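# Assemble the pet carrier: lid on, door shut, upright

## Task

Seat the carrier's top half onto its bottom half, fit the door into its place and close it, and end with the assembled carrier standing the right way up.

## Robot and tools

Robot: two arms, left_arm and right_arm, each with six joints and a two-finger parallel gripper. Calibrated base poses in the scene frame: left_arm at (-0.017, +0.338, 0) m with quat_wxyz (+1.000, 0, 0, -0.026); right_arm at (+0.032, -0.229, 0) m with quat_wxyz (+1.000, 0, 0, -0.004). A two-camera stand is fixed behind the arms. Joint ranges in rad: waist -2.618 to 3.054, shoulder 0.000 to 3.142, elbow 0.000 to 3.142 (fully straight at 2.901), wrist pitch -1.571 to 1.571, wrist yaw -1.571 to 1.571, wrist roll -2.094 to 2.094.

Frames: the scene frame has its origin at table-top height, halfway between the two nominal bases, +z up, +x out over the table, and left_arm on the +y side (arm names do not match image left/right). Fixed cameras and the table use the scene frame. Everything about a hand (positions, quaternions, targets, velocities, wrist-camera poses) is reported in that arm's own base frame, and offsets run along that arm's base axes, with rotation about the Hand target point. The gripper's fingers point along its +z and close along its y; end_effector_position is the spot between the pads, roughly 1 cm short of the tips.

The 14-number row (used by execute_actions and move): every value in [-1, 1]; first left_arm dx, dy, dz, rx, ry, rz, opening, then the same seven for right_arm, always all 14 even if one arm is idle. The six pose numbers are offsets, not poses: they count from that arm's Hand target as it stood when the action or move began. Scale: 1.0 equals 0.6 m for dx/dy/dz and 180 degrees for rotation; rx, ry, rz form a single rotation vector. Sending the same offset twice moves twice as far. All six zero means re-request the current Hand target. Opening is absolute: +1 fully open (0.093 m), -1 closed. A 0 there is a real half-open command, so to keep a gripper as it is, repeat its current opening.

execute_actions(actions, cameras): actions is a list of actions; each action is a table of 1 to 15 rows, one row per 1/30 s step, and a short table repeats its final row to fill 15 steps. Every row in an action counts from the action's start pose, not from the row before. An empty list returns state plus images and the scene number and task. cameras: list of names, ["all"], or [].

move(target, speed, blend, opening_speed, grip_force, blocking, cameras): drives each gripper in a straight line toward target, which is one 14-number row or a list of up to 15 rows, all offsets from the same starting Hand targets. speed is top path speed in m/s, 0.002 to 2.9 (default 0.25), one value or one per target; rotation is capped at twice that in rad/s. blend, in m, rounds corners at intermediate targets; 0 stops at each. opening_speed is the rate of opening change per second on the -1..+1 scale, at least 0.2. grip_force is the per-pad force cap in N, 10 to 50, per arm or shared; it persists, and low values close slowly. blocking=false returns after about 0.5 s while motion continues. Paths end together, last at most 10 s, and ignore obstacles and the other arm. Opening changes on later targets apply only after arrival and rest. The result adds a move: line giving the ending (done, off_target, moving, held, fault) and any limits (paced = the sent pose was clipped; held = steps were withheld).

wait(seconds 0 to 10): lets time pass holding the last commands. stop(): brakes a running move. zoom_image(camera, region [x0, y0, x1, y1] in pixels, at most 504 by 504) enlarges part of a camera's newest image. finished_scene(scene): ends the current scene, given its number; it is final.

Cameras: cam_high, cam_low, cam_left_wrist, cam_right_wrist, each 672x504.

Result lines: end_effector_position (m) and end_effector_quat_wxyz in the arm's base frame; Hand target, the commanded pose after clipping, which next offsets start from; Tool commands; grip_measured, motor position on the opening scale (pads meet near -0.94, each mm of object width adds about 0.0208, may read up to 0.02 high); Joint positions in rad with the gripper gap in m last; Joint velocities (may be omitted when all are within noise); Joint torques in N m, positive toward larger joint values, joints 1 to 3 wrapping at ±28. MOTOR HOT appears at 75 °C; at 90 °C an OVER-TEMPERATURE FAULT folds that arm and disables it.

Behaviour: commanded orientation is clipped each step to within 40 degrees of the measured one. Grippers sag and fall short, more when reaching far, and small moves can misfire; check position and tilt after each move and correct with an offset. To grip, send a value about 0.24 below the width reading and keep sending it; to release, send well above it.

Avoid: arms or grippers touching each other or one gripper closing on the other; fast or deep contact with the table, fixtures or heavy items; paths near an arm's own base; dropping parts or releasing moving ones; anything leaving the table; strain on wrist camera cables; holding loads at long reach (heat). Loose parts may occasionally be nudged by outside pushes.

Each tool is called after "Emit:" as name(argument=value, ...) on one line, values as JSON.

## Session

Emit:
execute_actions(actions=[])

Scene clock: 0.00 s.
left_arm: end_effector_position=(+0.4057, -0.0074, +0.1784) grip_measured=+1.000 end_effector_quat_wxyz=(+0.487, +0.070, +0.854, +0.170) | right_arm: end_effector_position=(+0.3456, +0.1153, +0.2104) grip_measured=+1.000 end_effector_quat_wxyz=(+0.459, -0.147, +0.876, -0.026)
Joint positions: left_arm=[-0.169 1.345 0.797 0.023 -0.371 0.211 0.093] | right_arm=[0.447 1.183 0.919 -0.379 0.273 -0.024 0.093]
Joint velocities: within noise
Joint torques (N m): no reading
Heat: left arm: 45 °C; right arm: 39 °C.
Hand target: left_arm +0.4089, -0.0078, +0.1911; +0.502, +0.066, +0.846, +0.169 | right_arm +0.3473, +0.1161, +0.2189; +0.469, -0.145, +0.871, -0.023
Tool commands: left_gripper/opening=+1.0 right_gripper/opening=+1.0

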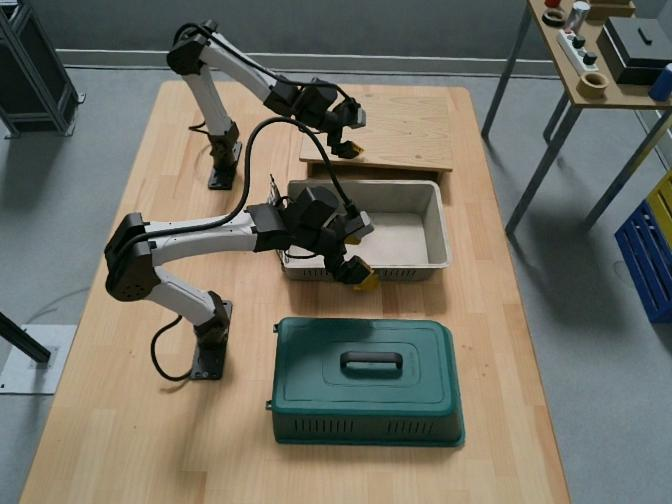

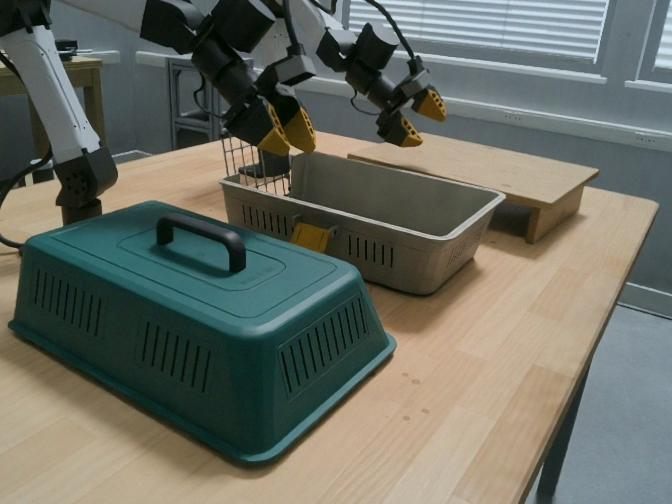

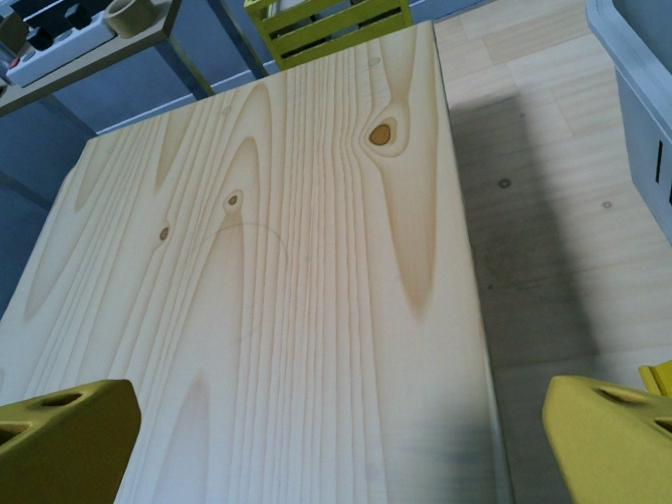

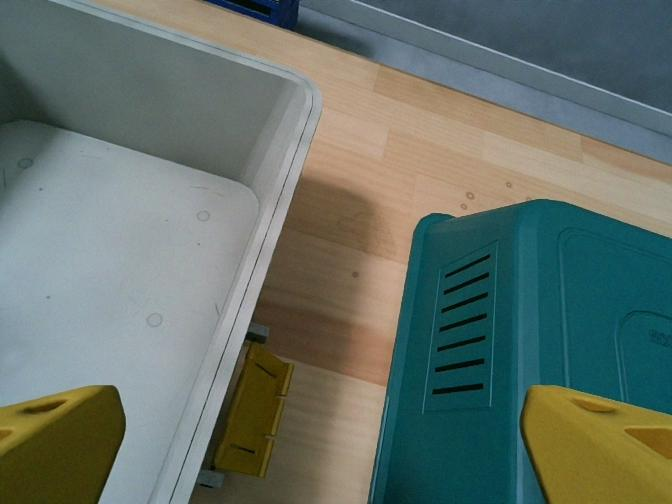

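Emit:
move(target=[-0.25,0.3,0.2,0,0,0,1,-0.2,-0.3,0.25,0,0,0,1], cameras=["all"])

Scene clock: 6.47 s.
left_arm: end_effector_position=(+0.2566, +0.1710, +0.2952) grip_measured=+1.000 end_effector_quat_wxyz=(+0.492, +0.051, +0.855, +0.158) | right_arm: end_effector_position=(+0.2276, -0.0651, +0.3605) grip_measured=+1.000 end_effector_quat_wxyz=(+0.462, -0.137, +0.876, -0.018)
Joint positions: left_arm=[0.874 0.985 1.071 -0.663 0.542 0.693 0.093] | right_arm=[-0.729 1.032 1.534 -1.313 -0.659 -0.768 0.093]
Joint torques (N m): left_arm=[0.57 -1.73 10.09 1.95 0.37 0.3] | right_arm=[-0.72 -0.46 8.91 1.44 -0.48 -0.16]
Heat: left arm: 46 °C; right arm: 40 °C.
Hand target: left_arm +0.2588, +0.1722, +0.3112; +0.502, +0.066, +0.845, +0.169 | right_arm +0.2273, -0.0639, +0.3690; +0.469, -0.145, +0.871, -0.023
Off the commanded pose: left_arm 0.016 m, 3 deg | right_arm 0.009 m, 1 deg.
move: off_target (left_arm)

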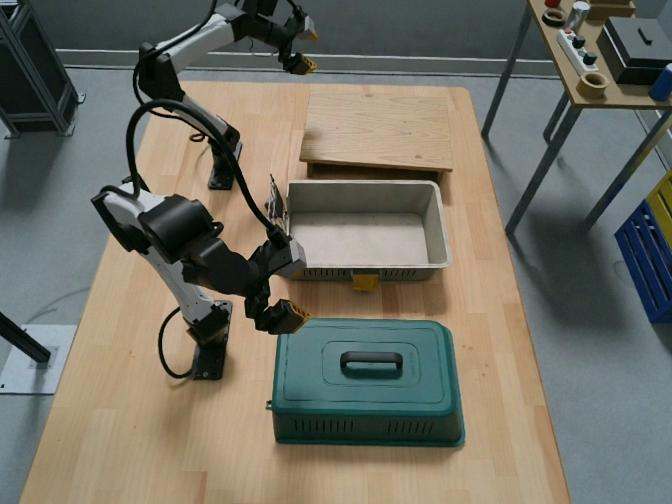

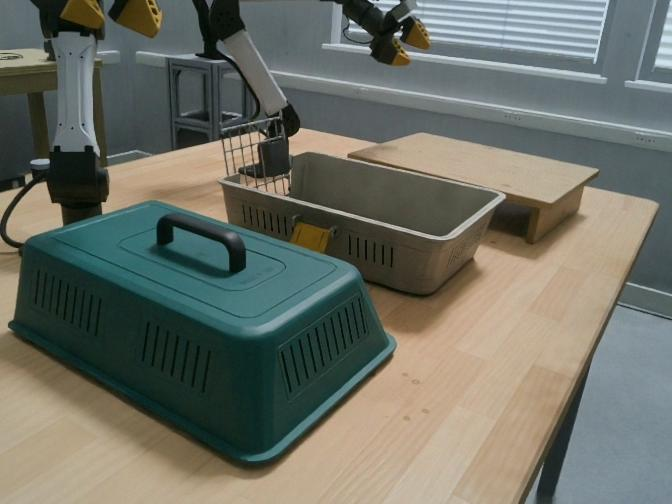

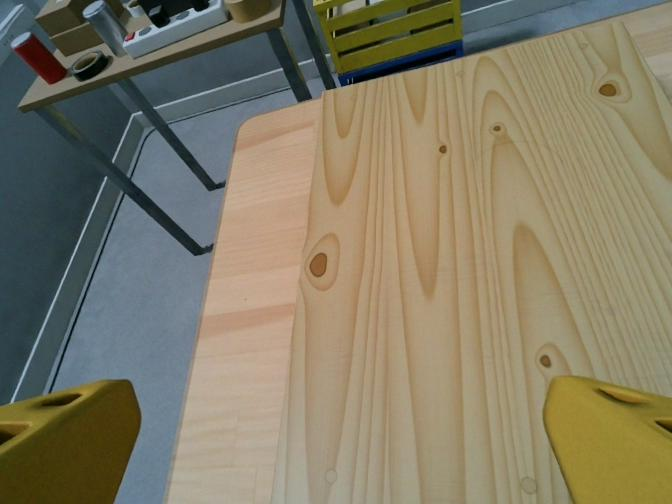

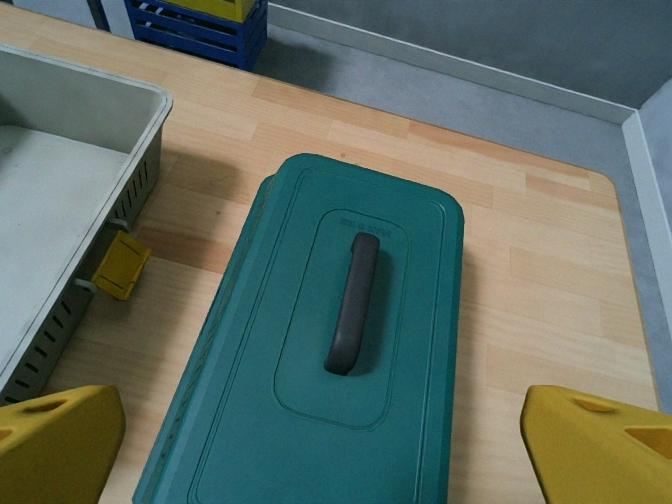

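Emit:
zoom_image(camera="cam_low", region=[200, 100, 400, 300])

Emit:
zoom_image(camera="cam_high", region=[240, 150, 480, 330])

Emit:
zoom_image(camera="cam_high", region=[250, 300, 480, 460])

Emit:
zoom_image(camera="cam_low", region=[0, 180, 400, 480])

Scaled by 2.520 from the camera's 672x504 image, which has a finer 960x720 frame.

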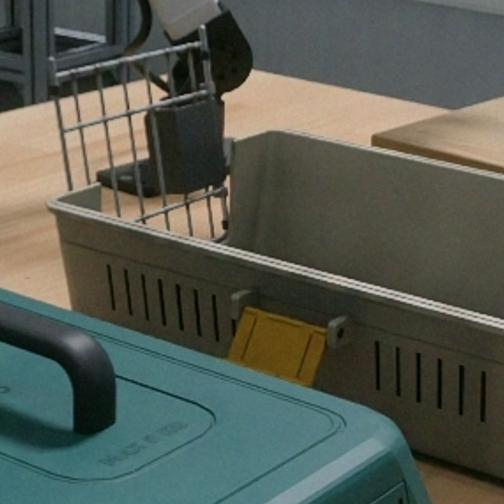

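Scaled by 2.100 from the camera's 672x504 image, which has a finer 960x720 frame.

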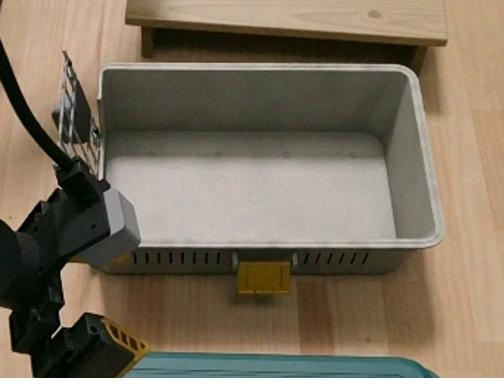

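Scaled by 2.191 from the camera's 672x504 image, which has a finer 960x720 frame.

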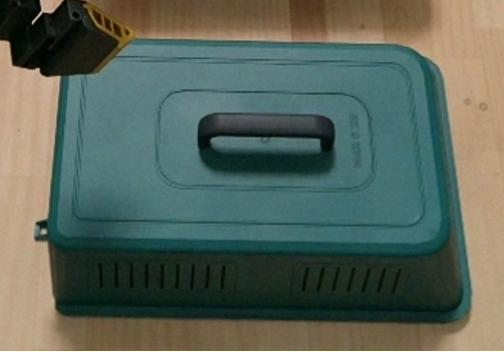

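Scaled by 1.260 from the camera's 672x504 image, which has a finer 960x720 frame.

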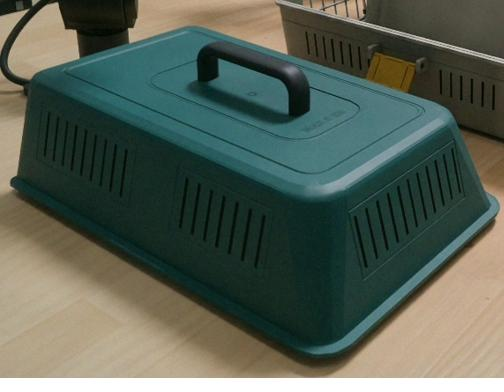

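Emit:
move(target=[-0.25,0,0.1,0,0,0,1,-0.1,-0.35,0.1,0,0,-0.3,1], cameras=["all"])

Emit:
zoom_image(camera="cam_high", region=[240, 150, 360, 300])

Emit:
zoom_image(camera="cam_high", region=[250, 300, 370, 450])

Scene clock: 18.20 s.
left_arm: end_effector_position=(+0.1087, +0.1750, +0.3625) grip_measured=+1.000 end_effector_quat_wxyz=(+0.478, -0.008, +0.844, +0.246) | right_arm: end_effector_position=(+0.1681, -0.2708, +0.4182) grip_measured=+1.000 end_effector_quat_wxyz=(+0.398, +0.264, +0.850, -0.221)
Joint positions: left_arm=[1.819 1.016 1.473 -1.564 1.078 1.521 0.093] | right_arm=[-1.166 1.354 1.97 -1.272 -0.288 -0.422 0.093]
Joint torques (N m): left_arm=[0.46 -0.88 6.86 1.01 0.78 0.35] | right_arm=[-0.53 -3.14 8.55 1.94 -0.09 0.06]
Heat: left arm: 50 °C; right arm: 42 °C.
Hand target: left_arm +0.1088, +0.1723, +0.3711; +0.502, +0.066, +0.845, +0.169 | right_arm +0.1673, -0.2739, +0.4290; +0.408, +0.266, +0.842, -0.234
Off the commanded pose: left_arm 0.009 m, 13 deg | right_arm 0.011 m, 2 deg.
joint sent to its limit (left arm) — joint 4 (wrist pitch), lower limit. The joint targets are off in orientation, not in position.
move: off_target (left_arm, right_arm)

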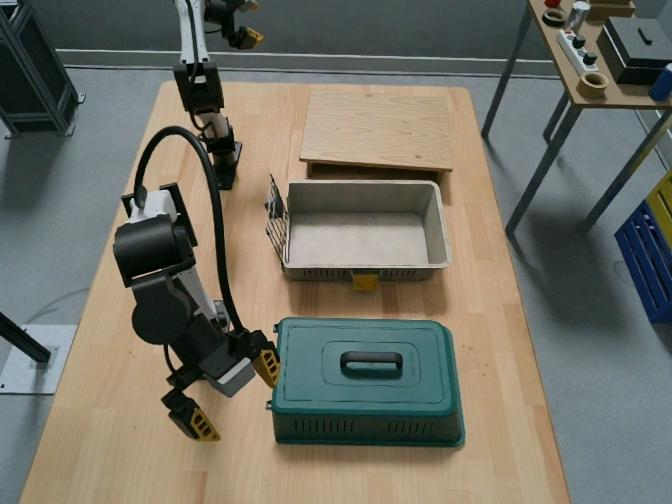

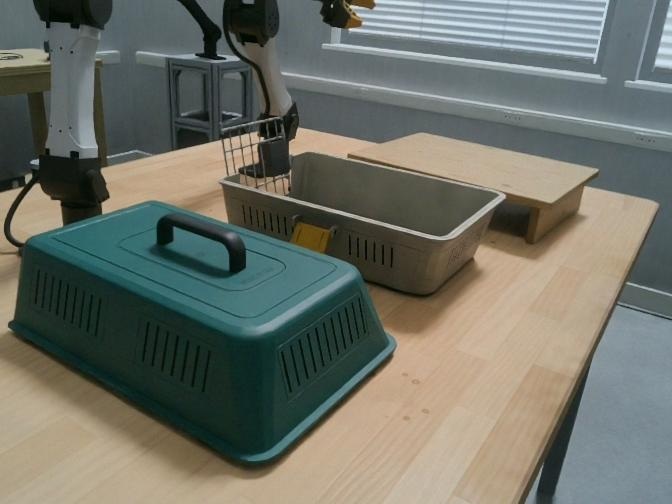

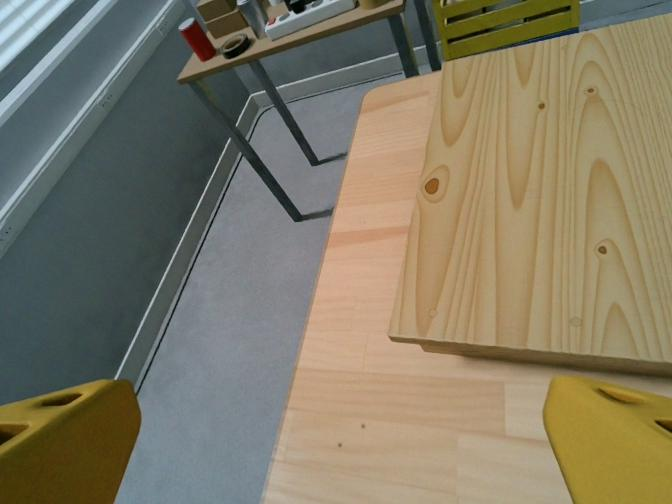

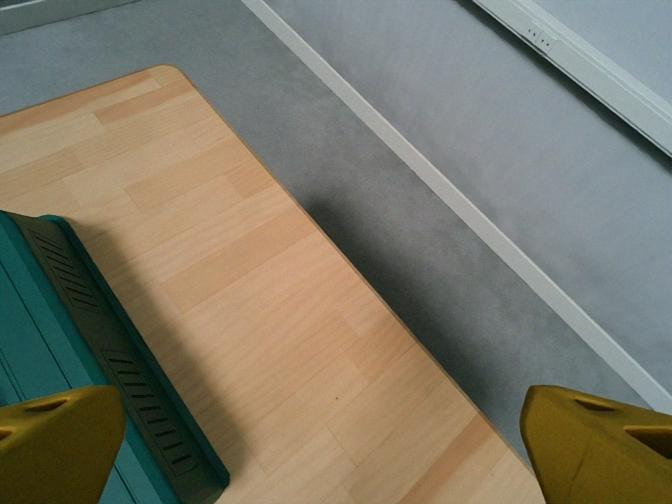

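Scaled by 3.360 from the camera's 672x504 image, which has a finer 960x720 frame.

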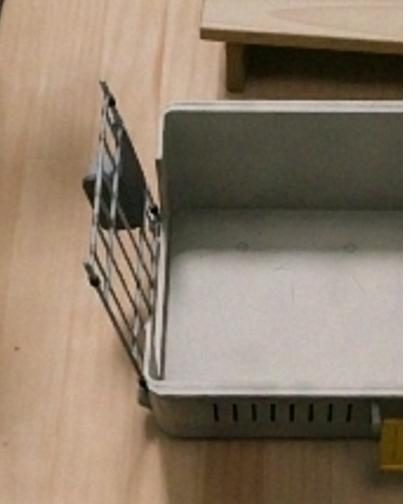

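Scaled by 3.360 from the camera's 672x504 image, which has a finer 960x720 frame.

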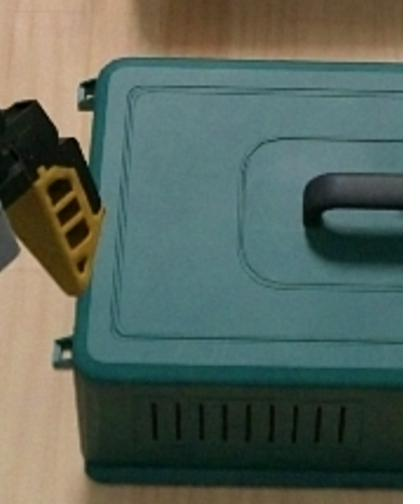

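Emit:
move(target=[0,0,0,0,0,0,1,0.22,0.45,0,0.065,0.009,0.221,1])

Emit:
move(target=[0,0,0,0,0,0,1,-0.55,0.39,0,0,0,0.5,1], cameras=["all"])

Scene clock: 29.63 s.
left_arm: end_effector_position=(+0.1087, +0.1750, +0.3625) grip_measured=+1.000 end_effector_quat_wxyz=(+0.478, -0.008, +0.844, +0.246) | right_arm: end_effector_position=(+0.3006, -0.0045, +0.4224) grip_measured=+1.000 end_effector_quat_wxyz=(+0.415, -0.003, +0.910, +0.000)
Joint positions: left_arm=[1.819 1.016 1.473 -1.564 1.078 1.521 0.093] | right_arm=[-0.029 1.398 2.126 -1.443 -0.025 -0.025 0.093]
Joint torques (N m): left_arm=[0.61 -0.83 6.8 0.98 0.75 0.34] | right_arm=[0.31 -3.22 7.73 1.73 0.06 0.06]
Heat: left arm: 52 °C; right arm: 43 °C.
Hand target: left_arm +0.1088, +0.1723, +0.3711; +0.502, +0.066, +0.845, +0.169 | right_arm +0.2993, -0.0039, +0.4289; +0.422, +0.001, +0.906, +0.000
Off the commanded pose: left_arm 0.009 m, 13 deg | right_arm 0.007 m, 1 deg.
joint sent to its limit (left arm) — joint 4 (wrist pitch), lower limit. The joint targets are off in orientation, not in position.
move: off_target (left_arm)

Scene clock: 33.37 s.
left_arm: end_effector_position=(+0.1087, +0.1750, +0.3625) grip_measured=+1.000 end_effector_quat_wxyz=(+0.478, -0.008, +0.844, +0.246) | right_arm: end_effector_position=(-0.0284, +0.2318, +0.4220) grip_measured=+1.000 end_effector_quat_wxyz=(-0.296, +0.638, -0.650, -0.288)
Joint positions: left_arm=[1.819 1.016 1.473 -1.564 1.078 1.521 0.093] | right_arm=[1.86 1.234 2.057 -1.567 0.233 0.204 0.093]
Joint torques (N m): left_arm=[0.43 -0.87 6.8 0.97 0.74 0.37] | right_arm=[0.23 -1.31 6.94 1.73 0.02 -0.16]
Heat: left arm: 52 °C; right arm: 43 °C.
Hand target: left_arm +0.1088, +0.1723, +0.3711; +0.502, +0.066, +0.845, +0.169 | right_arm -0.0307, +0.2302, +0.4288; -0.298, +0.640, -0.642, -0.299
Off the commanded pose: left_arm 0.009 m, 13 deg | right_arm 0.007 m, 2 deg.
joint sent to its limit (left arm) — joint 4 (wrist pitch), lower limit. The joint targets are off in orientation, not in position.
move: off_target (left_arm)

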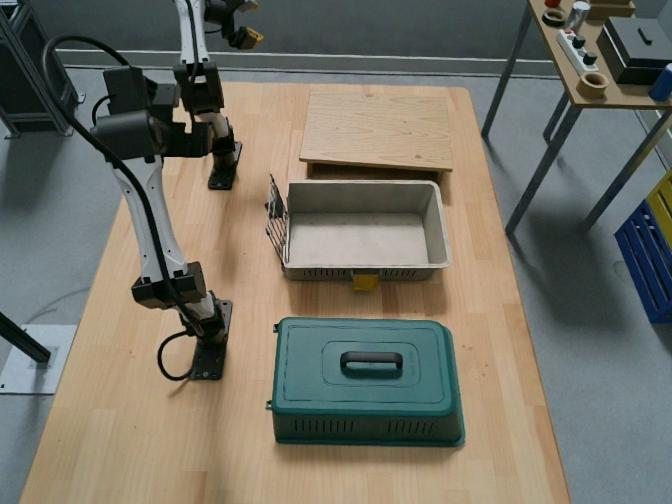

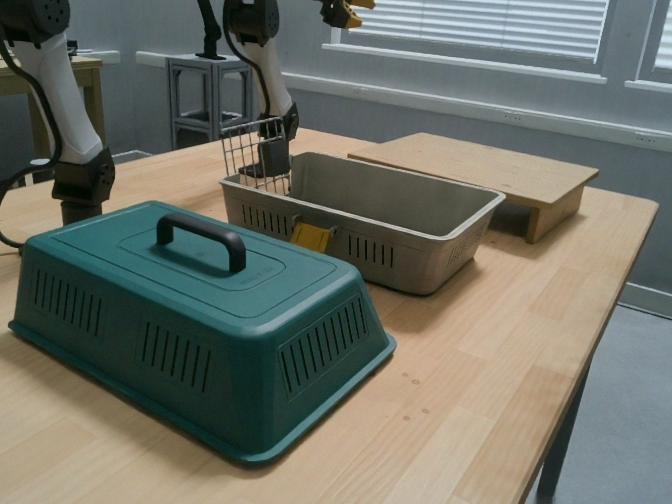

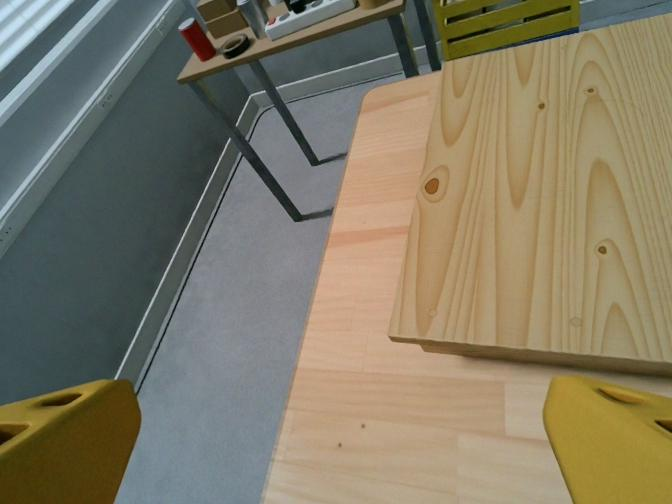

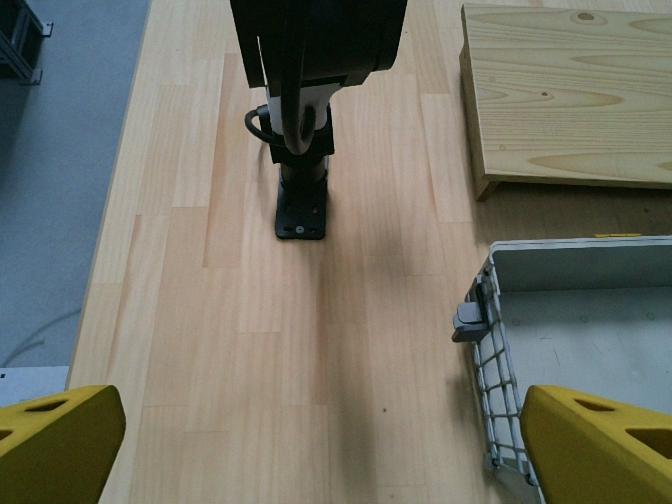

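Emit:
move(target=[0,0,0,0,0,0,1,0.03,0.05,-0.08,0,0,-0.16,1], cameras=["cam_right_wrist"])

Emit:
zoom_image(camera="cam_right_wrist", region=[200, 150, 500, 450])

Scene clock: 37.27 s.
left_arm: end_effector_position=(+0.1087, +0.1750, +0.3625) grip_measured=+1.000 end_effector_quat_wxyz=(+0.478, -0.008, +0.844, +0.246) | right_arm: end_effector_position=(-0.0127, +0.2602, +0.3830) grip_measured=+1.000 end_effector_quat_wxyz=(+0.361, -0.463, +0.779, +0.220)
Joint positions: left_arm=[1.819 1.016 1.473 -1.564 1.078 1.521 0.093] | right_arm=[2.035 1.299 1.877 -1.544 0.675 0.745 0.093]
Joint torques (N m): left_arm=[0.54 -0.91 6.89 0.98 0.74 0.36] | right_arm=[0.35 -2.45 5.12 1.27 0.48 0.09]
Heat: left arm: 52 °C; right arm: 43 °C.
Hand target: left_arm +0.1088, +0.1723, +0.3711; +0.502, +0.066, +0.845, +0.169 | right_arm -0.0127, +0.2601, +0.3809; +0.363, -0.461, +0.781, +0.215
Off the commanded pose: left_arm 0.009 m, 13 deg | right_arm 0.002 m, 1 deg.
joint sent to its limit (left arm) — joint 4 (wrist pitch), lower limit. The joint targets are off in orientation, not in position.
move: off_target (left_arm)
Images, in order (width x height): cam_right_wrist 672x504.

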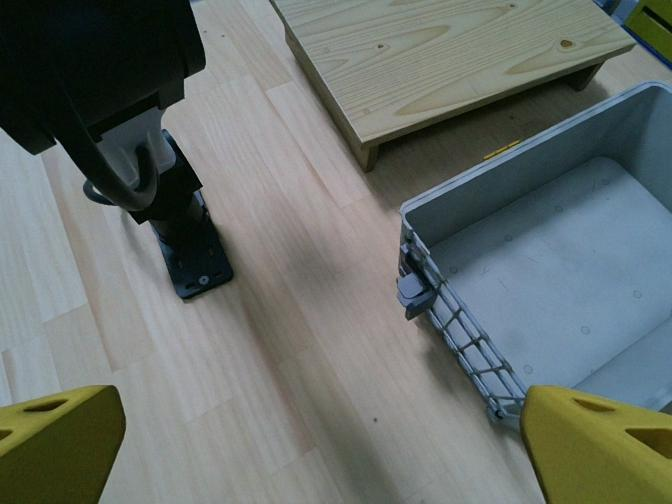

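Scaled by 1.680 from the camera's 672x504 image, which has a finer 960x720 frame.

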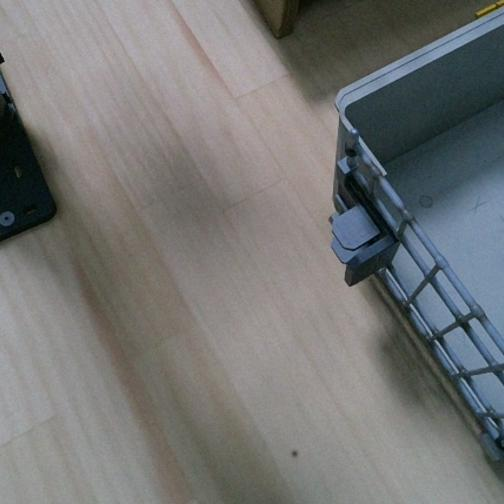

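Emit:
move(target=[0,0,0,0,0,0,1,-0.17,0.0,-0.2,0.062,-0.055,-0.145,1], cameras=["cam_right_wrist","cam_high"])

Emit:
zoom_image(camera="cam_right_wrist", region=[200, 50, 600, 350])

Scene clock: 43.53 s.
left_arm: end_effector_position=(+0.1087, +0.1750, +0.3625) grip_measured=+1.000 end_effector_quat_wxyz=(+0.478, -0.008, +0.844, +0.246) | right_arm: end_effector_position=(-0.1158, +0.2609, +0.2593) grip_measured=+1.000 end_effector_quat_wxyz=(+0.443, -0.327, +0.795, +0.256)
Joint positions: left_arm=[1.819 1.016 1.473 -1.564 1.078 1.521 0.093] | right_arm=[2.533 1.526 1.429 -1.562 1.071 1.805 0.093]
Joint torques (N m): left_arm=[0.58 -0.81 6.9 0.99 0.75 0.37] | right_arm=[-0.12 -5.97 6.16 0.02 0.74 0.1]
Heat: left arm: 52 °C; right arm: 43 °C.
Hand target: left_arm +0.1088, +0.1723, +0.3711; +0.502, +0.066, +0.845, +0.169 | right_arm -0.1146, +0.2601, +0.2609; +0.510, -0.253, +0.806, +0.162
Off the commanded pose: left_arm 0.009 m, 13 deg | right_arm 0.002 m, 16 deg.
joint sent to its limit (left arm) — joint 4 (wrist pitch), lower limit. The joint targets are off in orientation, not in position.
joint sent to its limit (right arm) — joint 4 (wrist pitch), lower limit. The joint targets are off in orientation, not in position.
move: off_target (left_arm, right_arm)
Images, in order (width x height): cam_high 672x504, cam_right_wrist 672x504.

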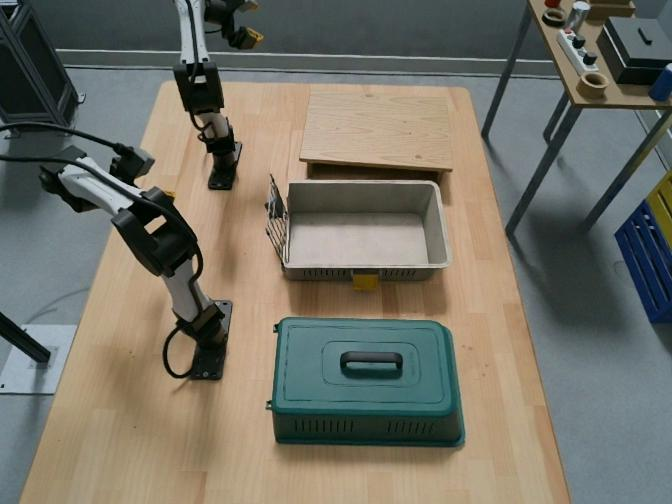

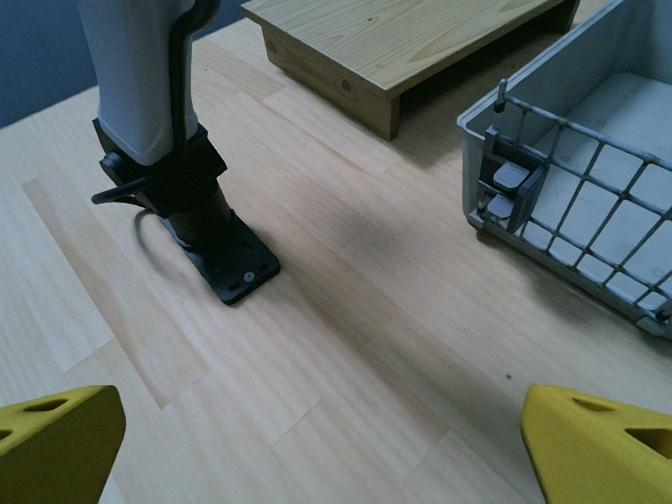

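Scaled by 1.260 from the camera's 672x504 image, which has a finer 960x720 frame.

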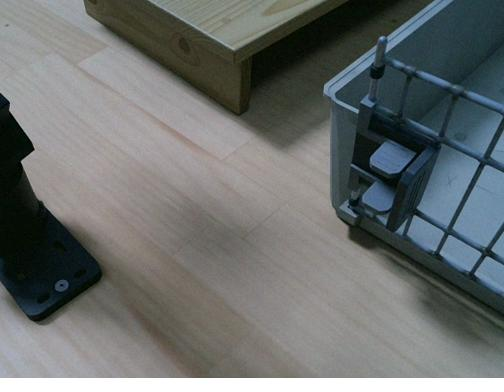

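Emit:
move(target=[[0,0,0,0,0,0,1,0.3,-0.05,0.265,-0.03,0.1,-0.06,1],[0,0,0,0,0,0,1,0.741,-0.267,0.265,-0.094,0.295,-0.179,1]], blend=0.05, cameras=["all"])

Scene clock: 56.30 s.
left_arm: end_effector_position=(+0.1087, +0.1750, +0.3625) grip_measured=+1.000 end_effector_quat_wxyz=(+0.478, -0.008, +0.844, +0.246) | right_arm: end_effector_position=(+0.3314, +0.0997, +0.4119) grip_measured=+1.000 end_effector_quat_wxyz=(+0.362, -0.001, +0.929, +0.078)
Joint positions: left_arm=[1.819 1.016 1.473 -1.564 1.078 1.521 0.093] | right_arm=[0.332 1.655 2.408 -1.568 0.083 0.297 0.093]
Joint torques (N m): left_arm=[0.62 -0.84 6.83 0.96 0.75 0.34] | right_arm=[-0.4 -5.86 7.38 1.63 -0.04 -0.16]
Heat: left arm: 53 °C; right arm: 43 °C.
Hand target: left_arm +0.1088, +0.1723, +0.3711; +0.502, +0.066, +0.845, +0.169 | right_arm +0.3300, +0.0999, +0.4198; +0.085, +0.001, +0.996, -0.001
Off the commanded pose: left_arm 0.009 m, 13 deg | right_arm 0.008 m, 34 deg.
joint sent to its limit (left arm) — joint 4 (wrist pitch), lower limit. The joint targets are off in orientation, not in position.
joint sent to its limit (right arm) — joint 4 (wrist pitch), lower limit. The joint targets are off in orientation, not in position.
move: off_target (left_arm, right_arm)

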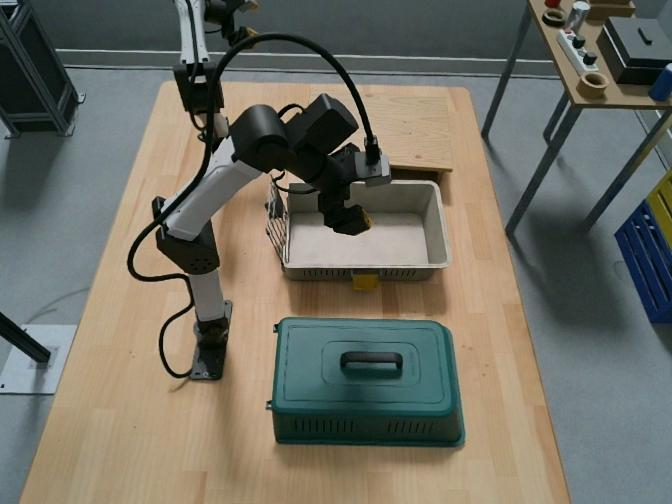

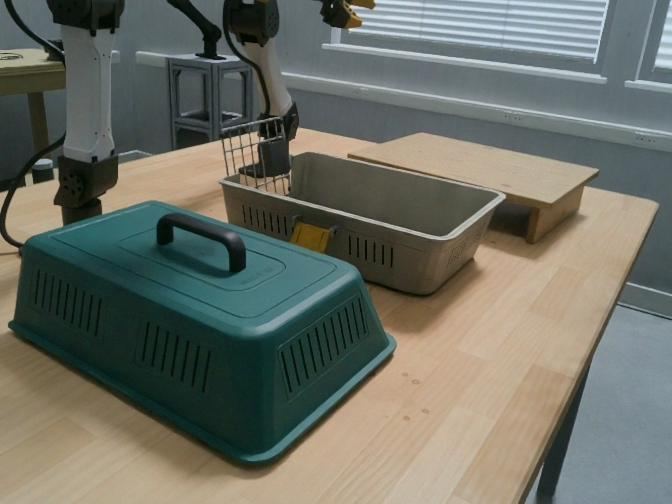

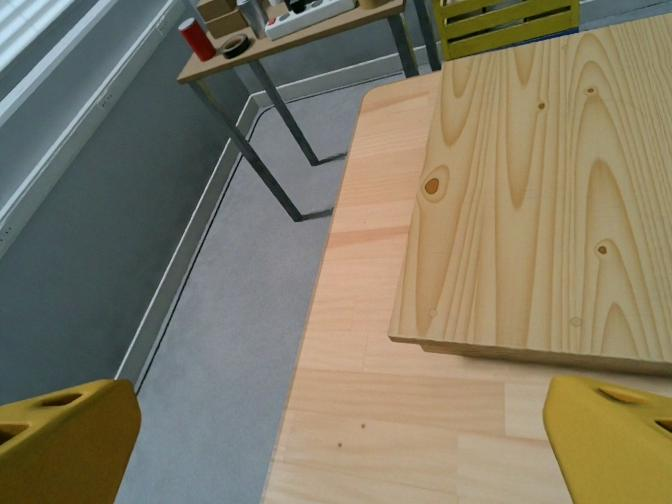

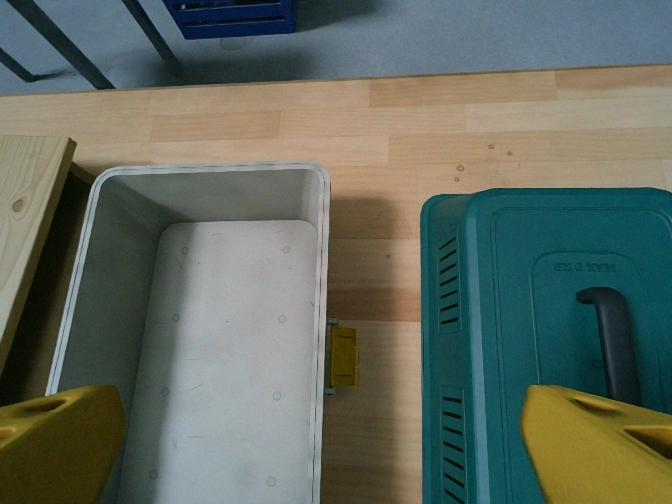

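Emit:
move(target=[0,0,0,0,0,0,1,-0.02,-0.267,-0.13,0,-0.167,0,1], cameras=["all"])

Scene clock: 74.90 s.
left_arm: end_effector_position=(+0.1087, +0.1750, +0.3625) grip_measured=+1.000 end_effector_quat_wxyz=(+0.478, -0.008, +0.844, +0.246) | right_arm: end_effector_position=(+0.3185, -0.0600, +0.3371) grip_measured=+1.000 end_effector_quat_wxyz=(+0.327, +0.006, +0.945, +0.001)
Joint positions: left_arm=[1.819 1.016 1.473 -1.564 1.078 1.521 0.093] | right_arm=[-0.271 1.411 1.828 -1.338 -0.163 -0.203 0.093]
Joint torques (N m): left_arm=[0.59 -0.88 6.84 0.99 0.78 0.33] | right_arm=[-0.87 -6.52 5.44 1.69 -0.22 -0.16]
Heat: left arm: 53 °C; right arm: 43 °C.
Hand target: left_arm +0.1088, +0.1723, +0.3711; +0.502, +0.066, +0.845, +0.169 | right_arm +0.3180, -0.0603, +0.3419; +0.341, +0.001, +0.940, -0.001
Off the commanded pose: left_arm 0.009 m, 13 deg | right_arm 0.005 m, 2 deg.
joint sent to its limit (left arm) — joint 4 (wrist pitch), lower limit. The joint targets are off in orientation, not in position.
move: off_target (left_arm)

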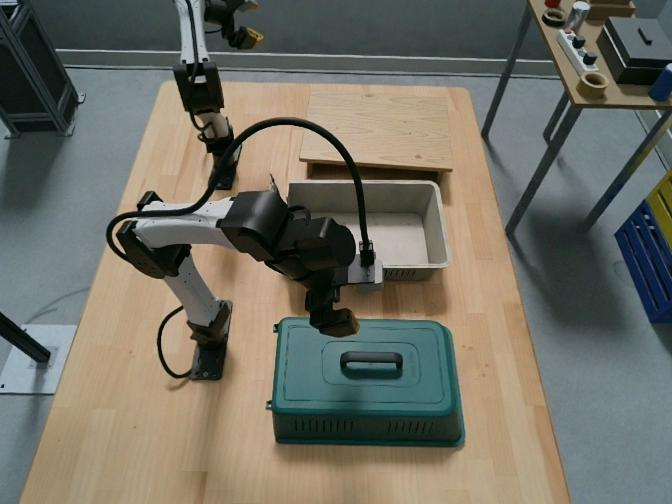

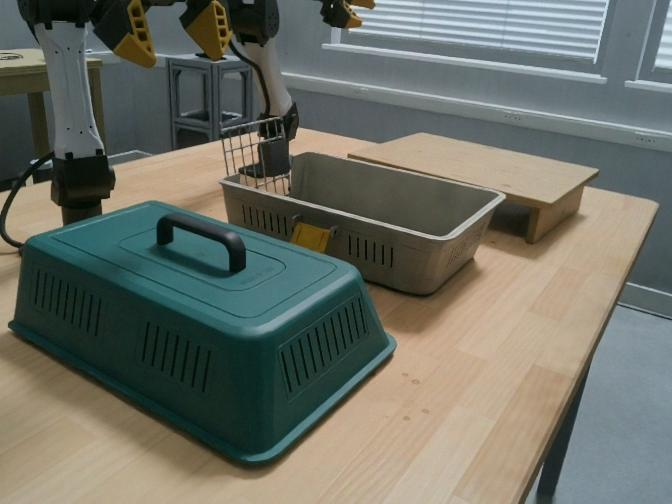

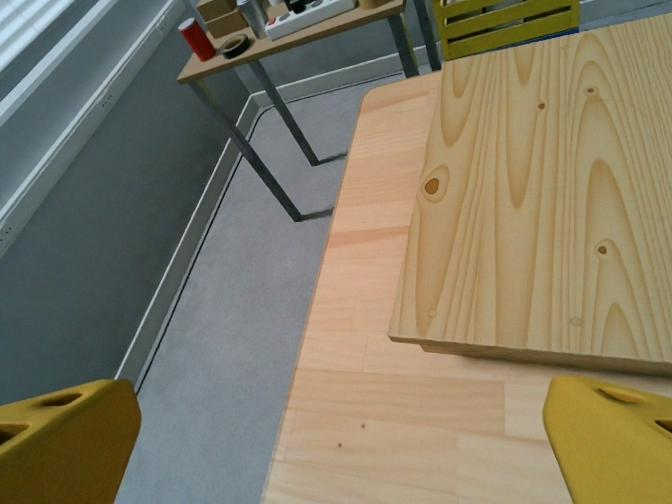

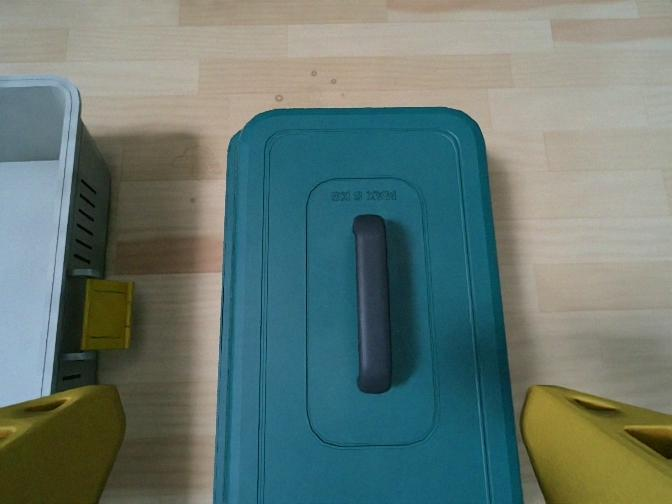

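Emit:
move(target=[0,0,0,0,0,0,1,0.075,-0.042,-0.18,0,0,0,1], cameras=["cam_low","cam_right_wrist","cam_high"])

Scene clock: 84.67 s.
left_arm: end_effector_position=(+0.1087, +0.1750, +0.3625) grip_measured=+1.000 end_effector_quat_wxyz=(+0.478, -0.008, +0.844, +0.246) | right_arm: end_effector_position=(+0.3602, -0.0845, +0.2337) grip_measured=+1.000 end_effector_quat_wxyz=(+0.333, +0.006, +0.943, -0.001)
Joint positions: left_arm=[1.819 1.016 1.473 -1.564 1.078 1.521 0.093] | right_arm=[-0.317 1.4 1.358 -0.872 -0.191 -0.239 0.093]
Joint torques (N m): left_arm=[0.5 -0.87 6.82 1 0.72 0.37] | right_arm=[-0.7 -5.93 6.91 1.71 -0.23 -0.17]
Heat: left arm: 54 °C; right arm: 43 °C.
Hand target: left_arm +0.1088, +0.1723, +0.3711; +0.502, +0.066, +0.845, +0.169 | right_arm +0.3630, -0.0854, +0.2338; +0.341, +0.001, +0.940, -0.001
Off the commanded pose: left_arm 0.009 m, 13 deg | right_arm 0.003 m, 1 deg.
joint sent to its limit (left arm) — joint 4 (wrist pitch), lower limit. The joint targets are off in orientation, not in position.
move: off_target (left_arm)
Images, in order (width x height): cam_high 672x504, cam_low 672x504, cam_right_wrist 672x504.

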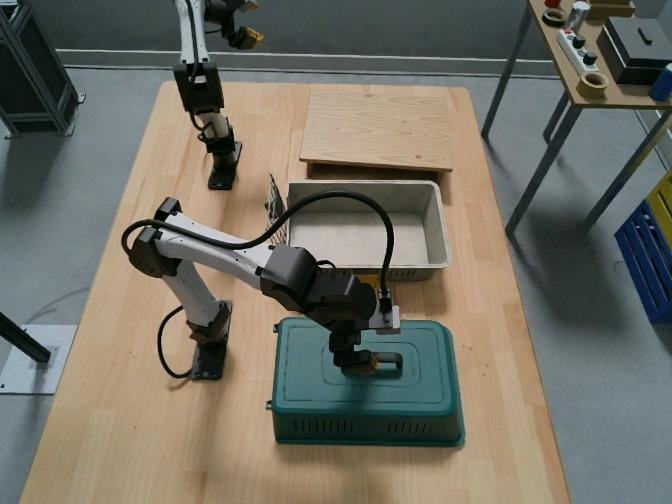

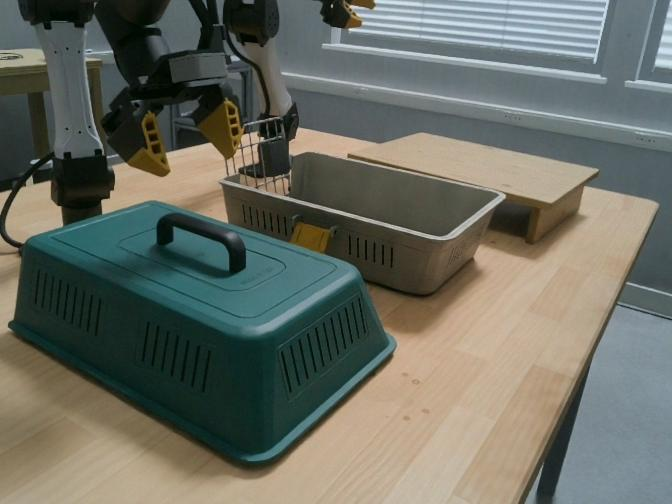

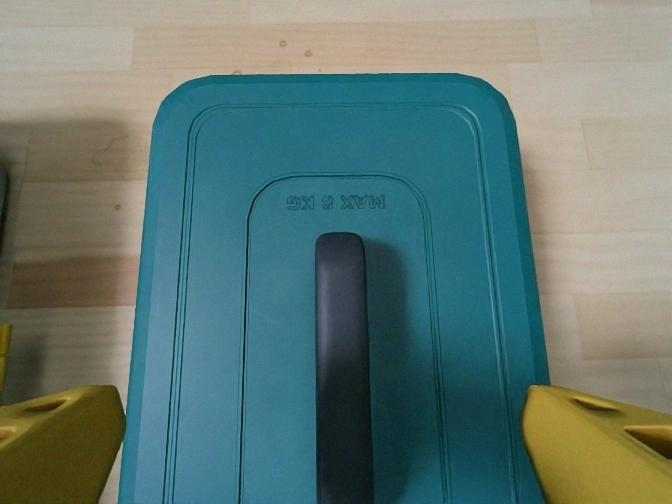

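Emit:
move(target=[0,0,0,0,0,0,1,0.012,-0.009,-0.09,0,0,0,1], cameras=["cam_low","cam_right_wrist"])

Emit:
zoom_image(camera="cam_low", region=[80, 100, 300, 300])

Scene clock: 89.50 s.
left_arm: end_effector_position=(+0.1087, +0.1750, +0.3625) grip_measured=+1.000 end_effector_quat_wxyz=(+0.478, -0.008, +0.844, +0.246) | right_arm: end_effector_position=(+0.3676, -0.0898, +0.1806) grip_measured=+1.000 end_effector_quat_wxyz=(+0.334, +0.006, +0.942, -0.001)
Joint positions: left_arm=[1.819 1.016 1.473 -1.564 1.078 1.521 0.093] | right_arm=[-0.327 1.414 1.157 -0.657 -0.197 -0.247 0.093]
Joint torques (N m): left_arm=[0.42 -1.01 6.67 0.98 0.75 0.38] | right_arm=[-0.75 -5.96 7.13 1.72 -0.24 -0.16]
Heat: left arm: 54 °C; right arm: 42 °C.
Hand target: left_arm +0.1088, +0.1723, +0.3711; +0.502, +0.066, +0.845, +0.169 | right_arm +0.3702, -0.0909, +0.1799; +0.341, +0.001, +0.940, -0.001
Off the commanded pose: left_arm 0.009 m, 13 deg | right_arm 0.003 m, 1 deg.
joint sent to its limit (left arm) — joint 4 (wrist pitch), lower limit. The joint targets are off in orientation, not in position.
move: off_target (left_arm)
Images, in order (width x height): cam_low 672x504, cam_right_wrist 672x504.

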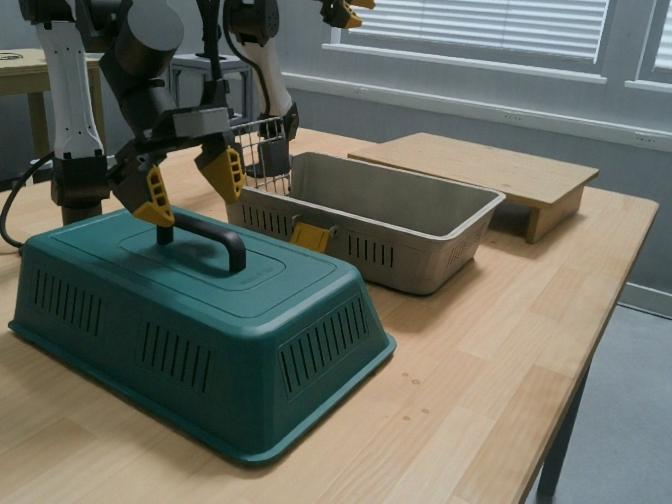

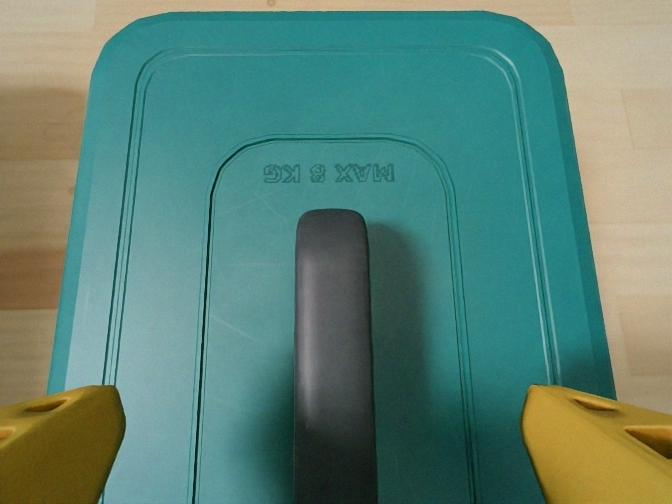

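Scaled by 2.291 from the camera's 672x504 image, which has a finer 960x720 frame.

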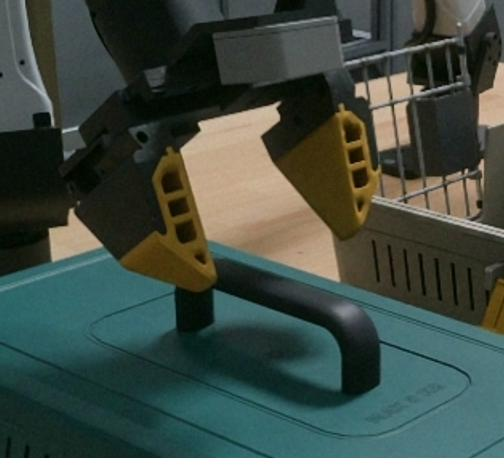

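Emit:
move(target=[0,0,0,0,0,0,1,0.025,0,-0.055,0,0,0,1], cameras=["cam_low","cam_right_wrist"], speed=0.1)

Emit:
zoom_image(camera="cam_low", region=[80, 100, 300, 300])

Scene clock: 93.53 s.
left_arm: end_effector_position=(+0.1087, +0.1750, +0.3625) grip_measured=+1.000 end_effector_quat_wxyz=(+0.478, -0.008, +0.844, +0.246) | right_arm: end_effector_position=(+0.3822, -0.0925, +0.1484) grip_measured=+1.000 end_effector_quat_wxyz=(+0.336, +0.003, +0.942, -0.001)
Joint positions: left_arm=[1.819 1.016 1.473 -1.564 1.078 1.521 0.093] | right_arm=[-0.322 1.479 1.083 -0.514 -0.197 -0.247 0.093]
Joint torques (N m): left_arm=[0.64 -1.03 6.79 0.95 0.74 0.32] | right_arm=[0.31 -6.41 7.02 1.73 -0.13 -0.03]
Heat: left arm: 54 °C; right arm: 42 °C.
Hand target: left_arm +0.1088, +0.1723, +0.3711; +0.502, +0.066, +0.845, +0.169 | right_arm +0.3852, -0.0909, +0.1468; +0.341, +0.001, +0.940, -0.001
Off the commanded pose: left_arm 0.009 m, 13 deg | right_arm 0.004 m, 1 deg.
joint sent to its limit (left arm) — joint 4 (wrist pitch), lower limit. The joint targets are off in orientation, not in position.
move: off_target (left_arm)
Images, in order (width x height): cam_low 672x504, cam_right_wrist 672x504.

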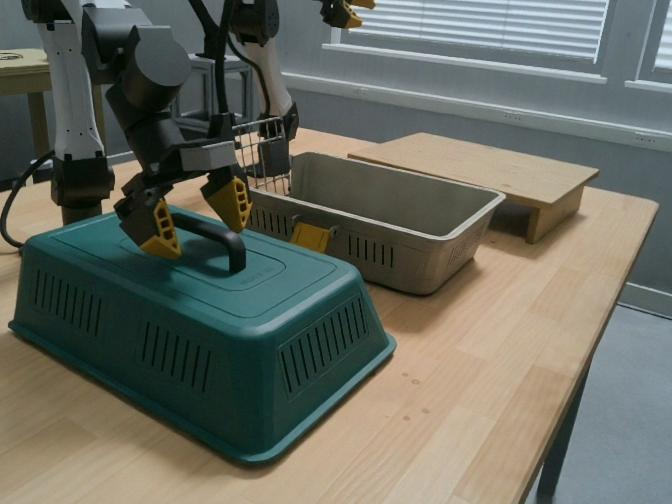

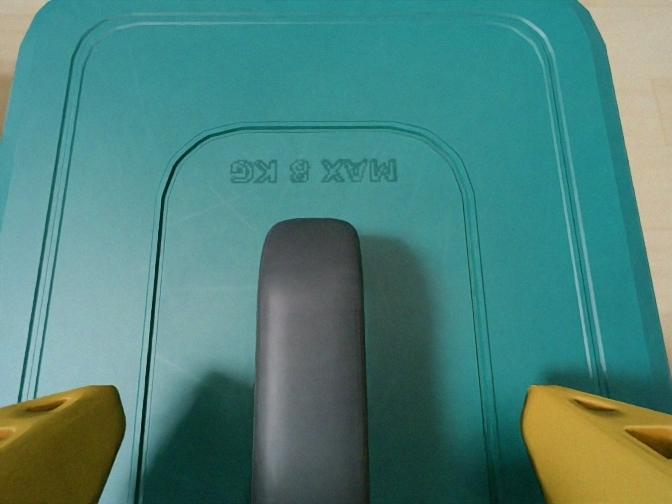

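Scaled by 2.291 from the camera's 672x504 image, which has a finer 960x720 frame.

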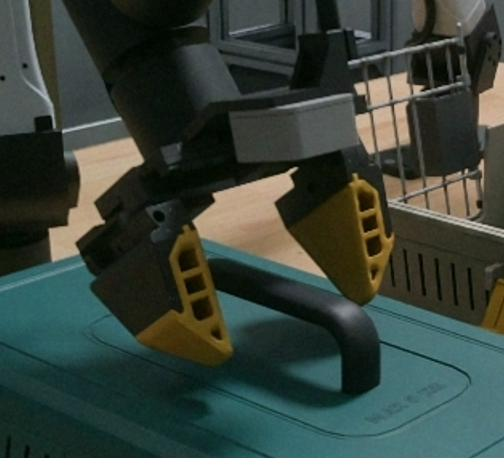

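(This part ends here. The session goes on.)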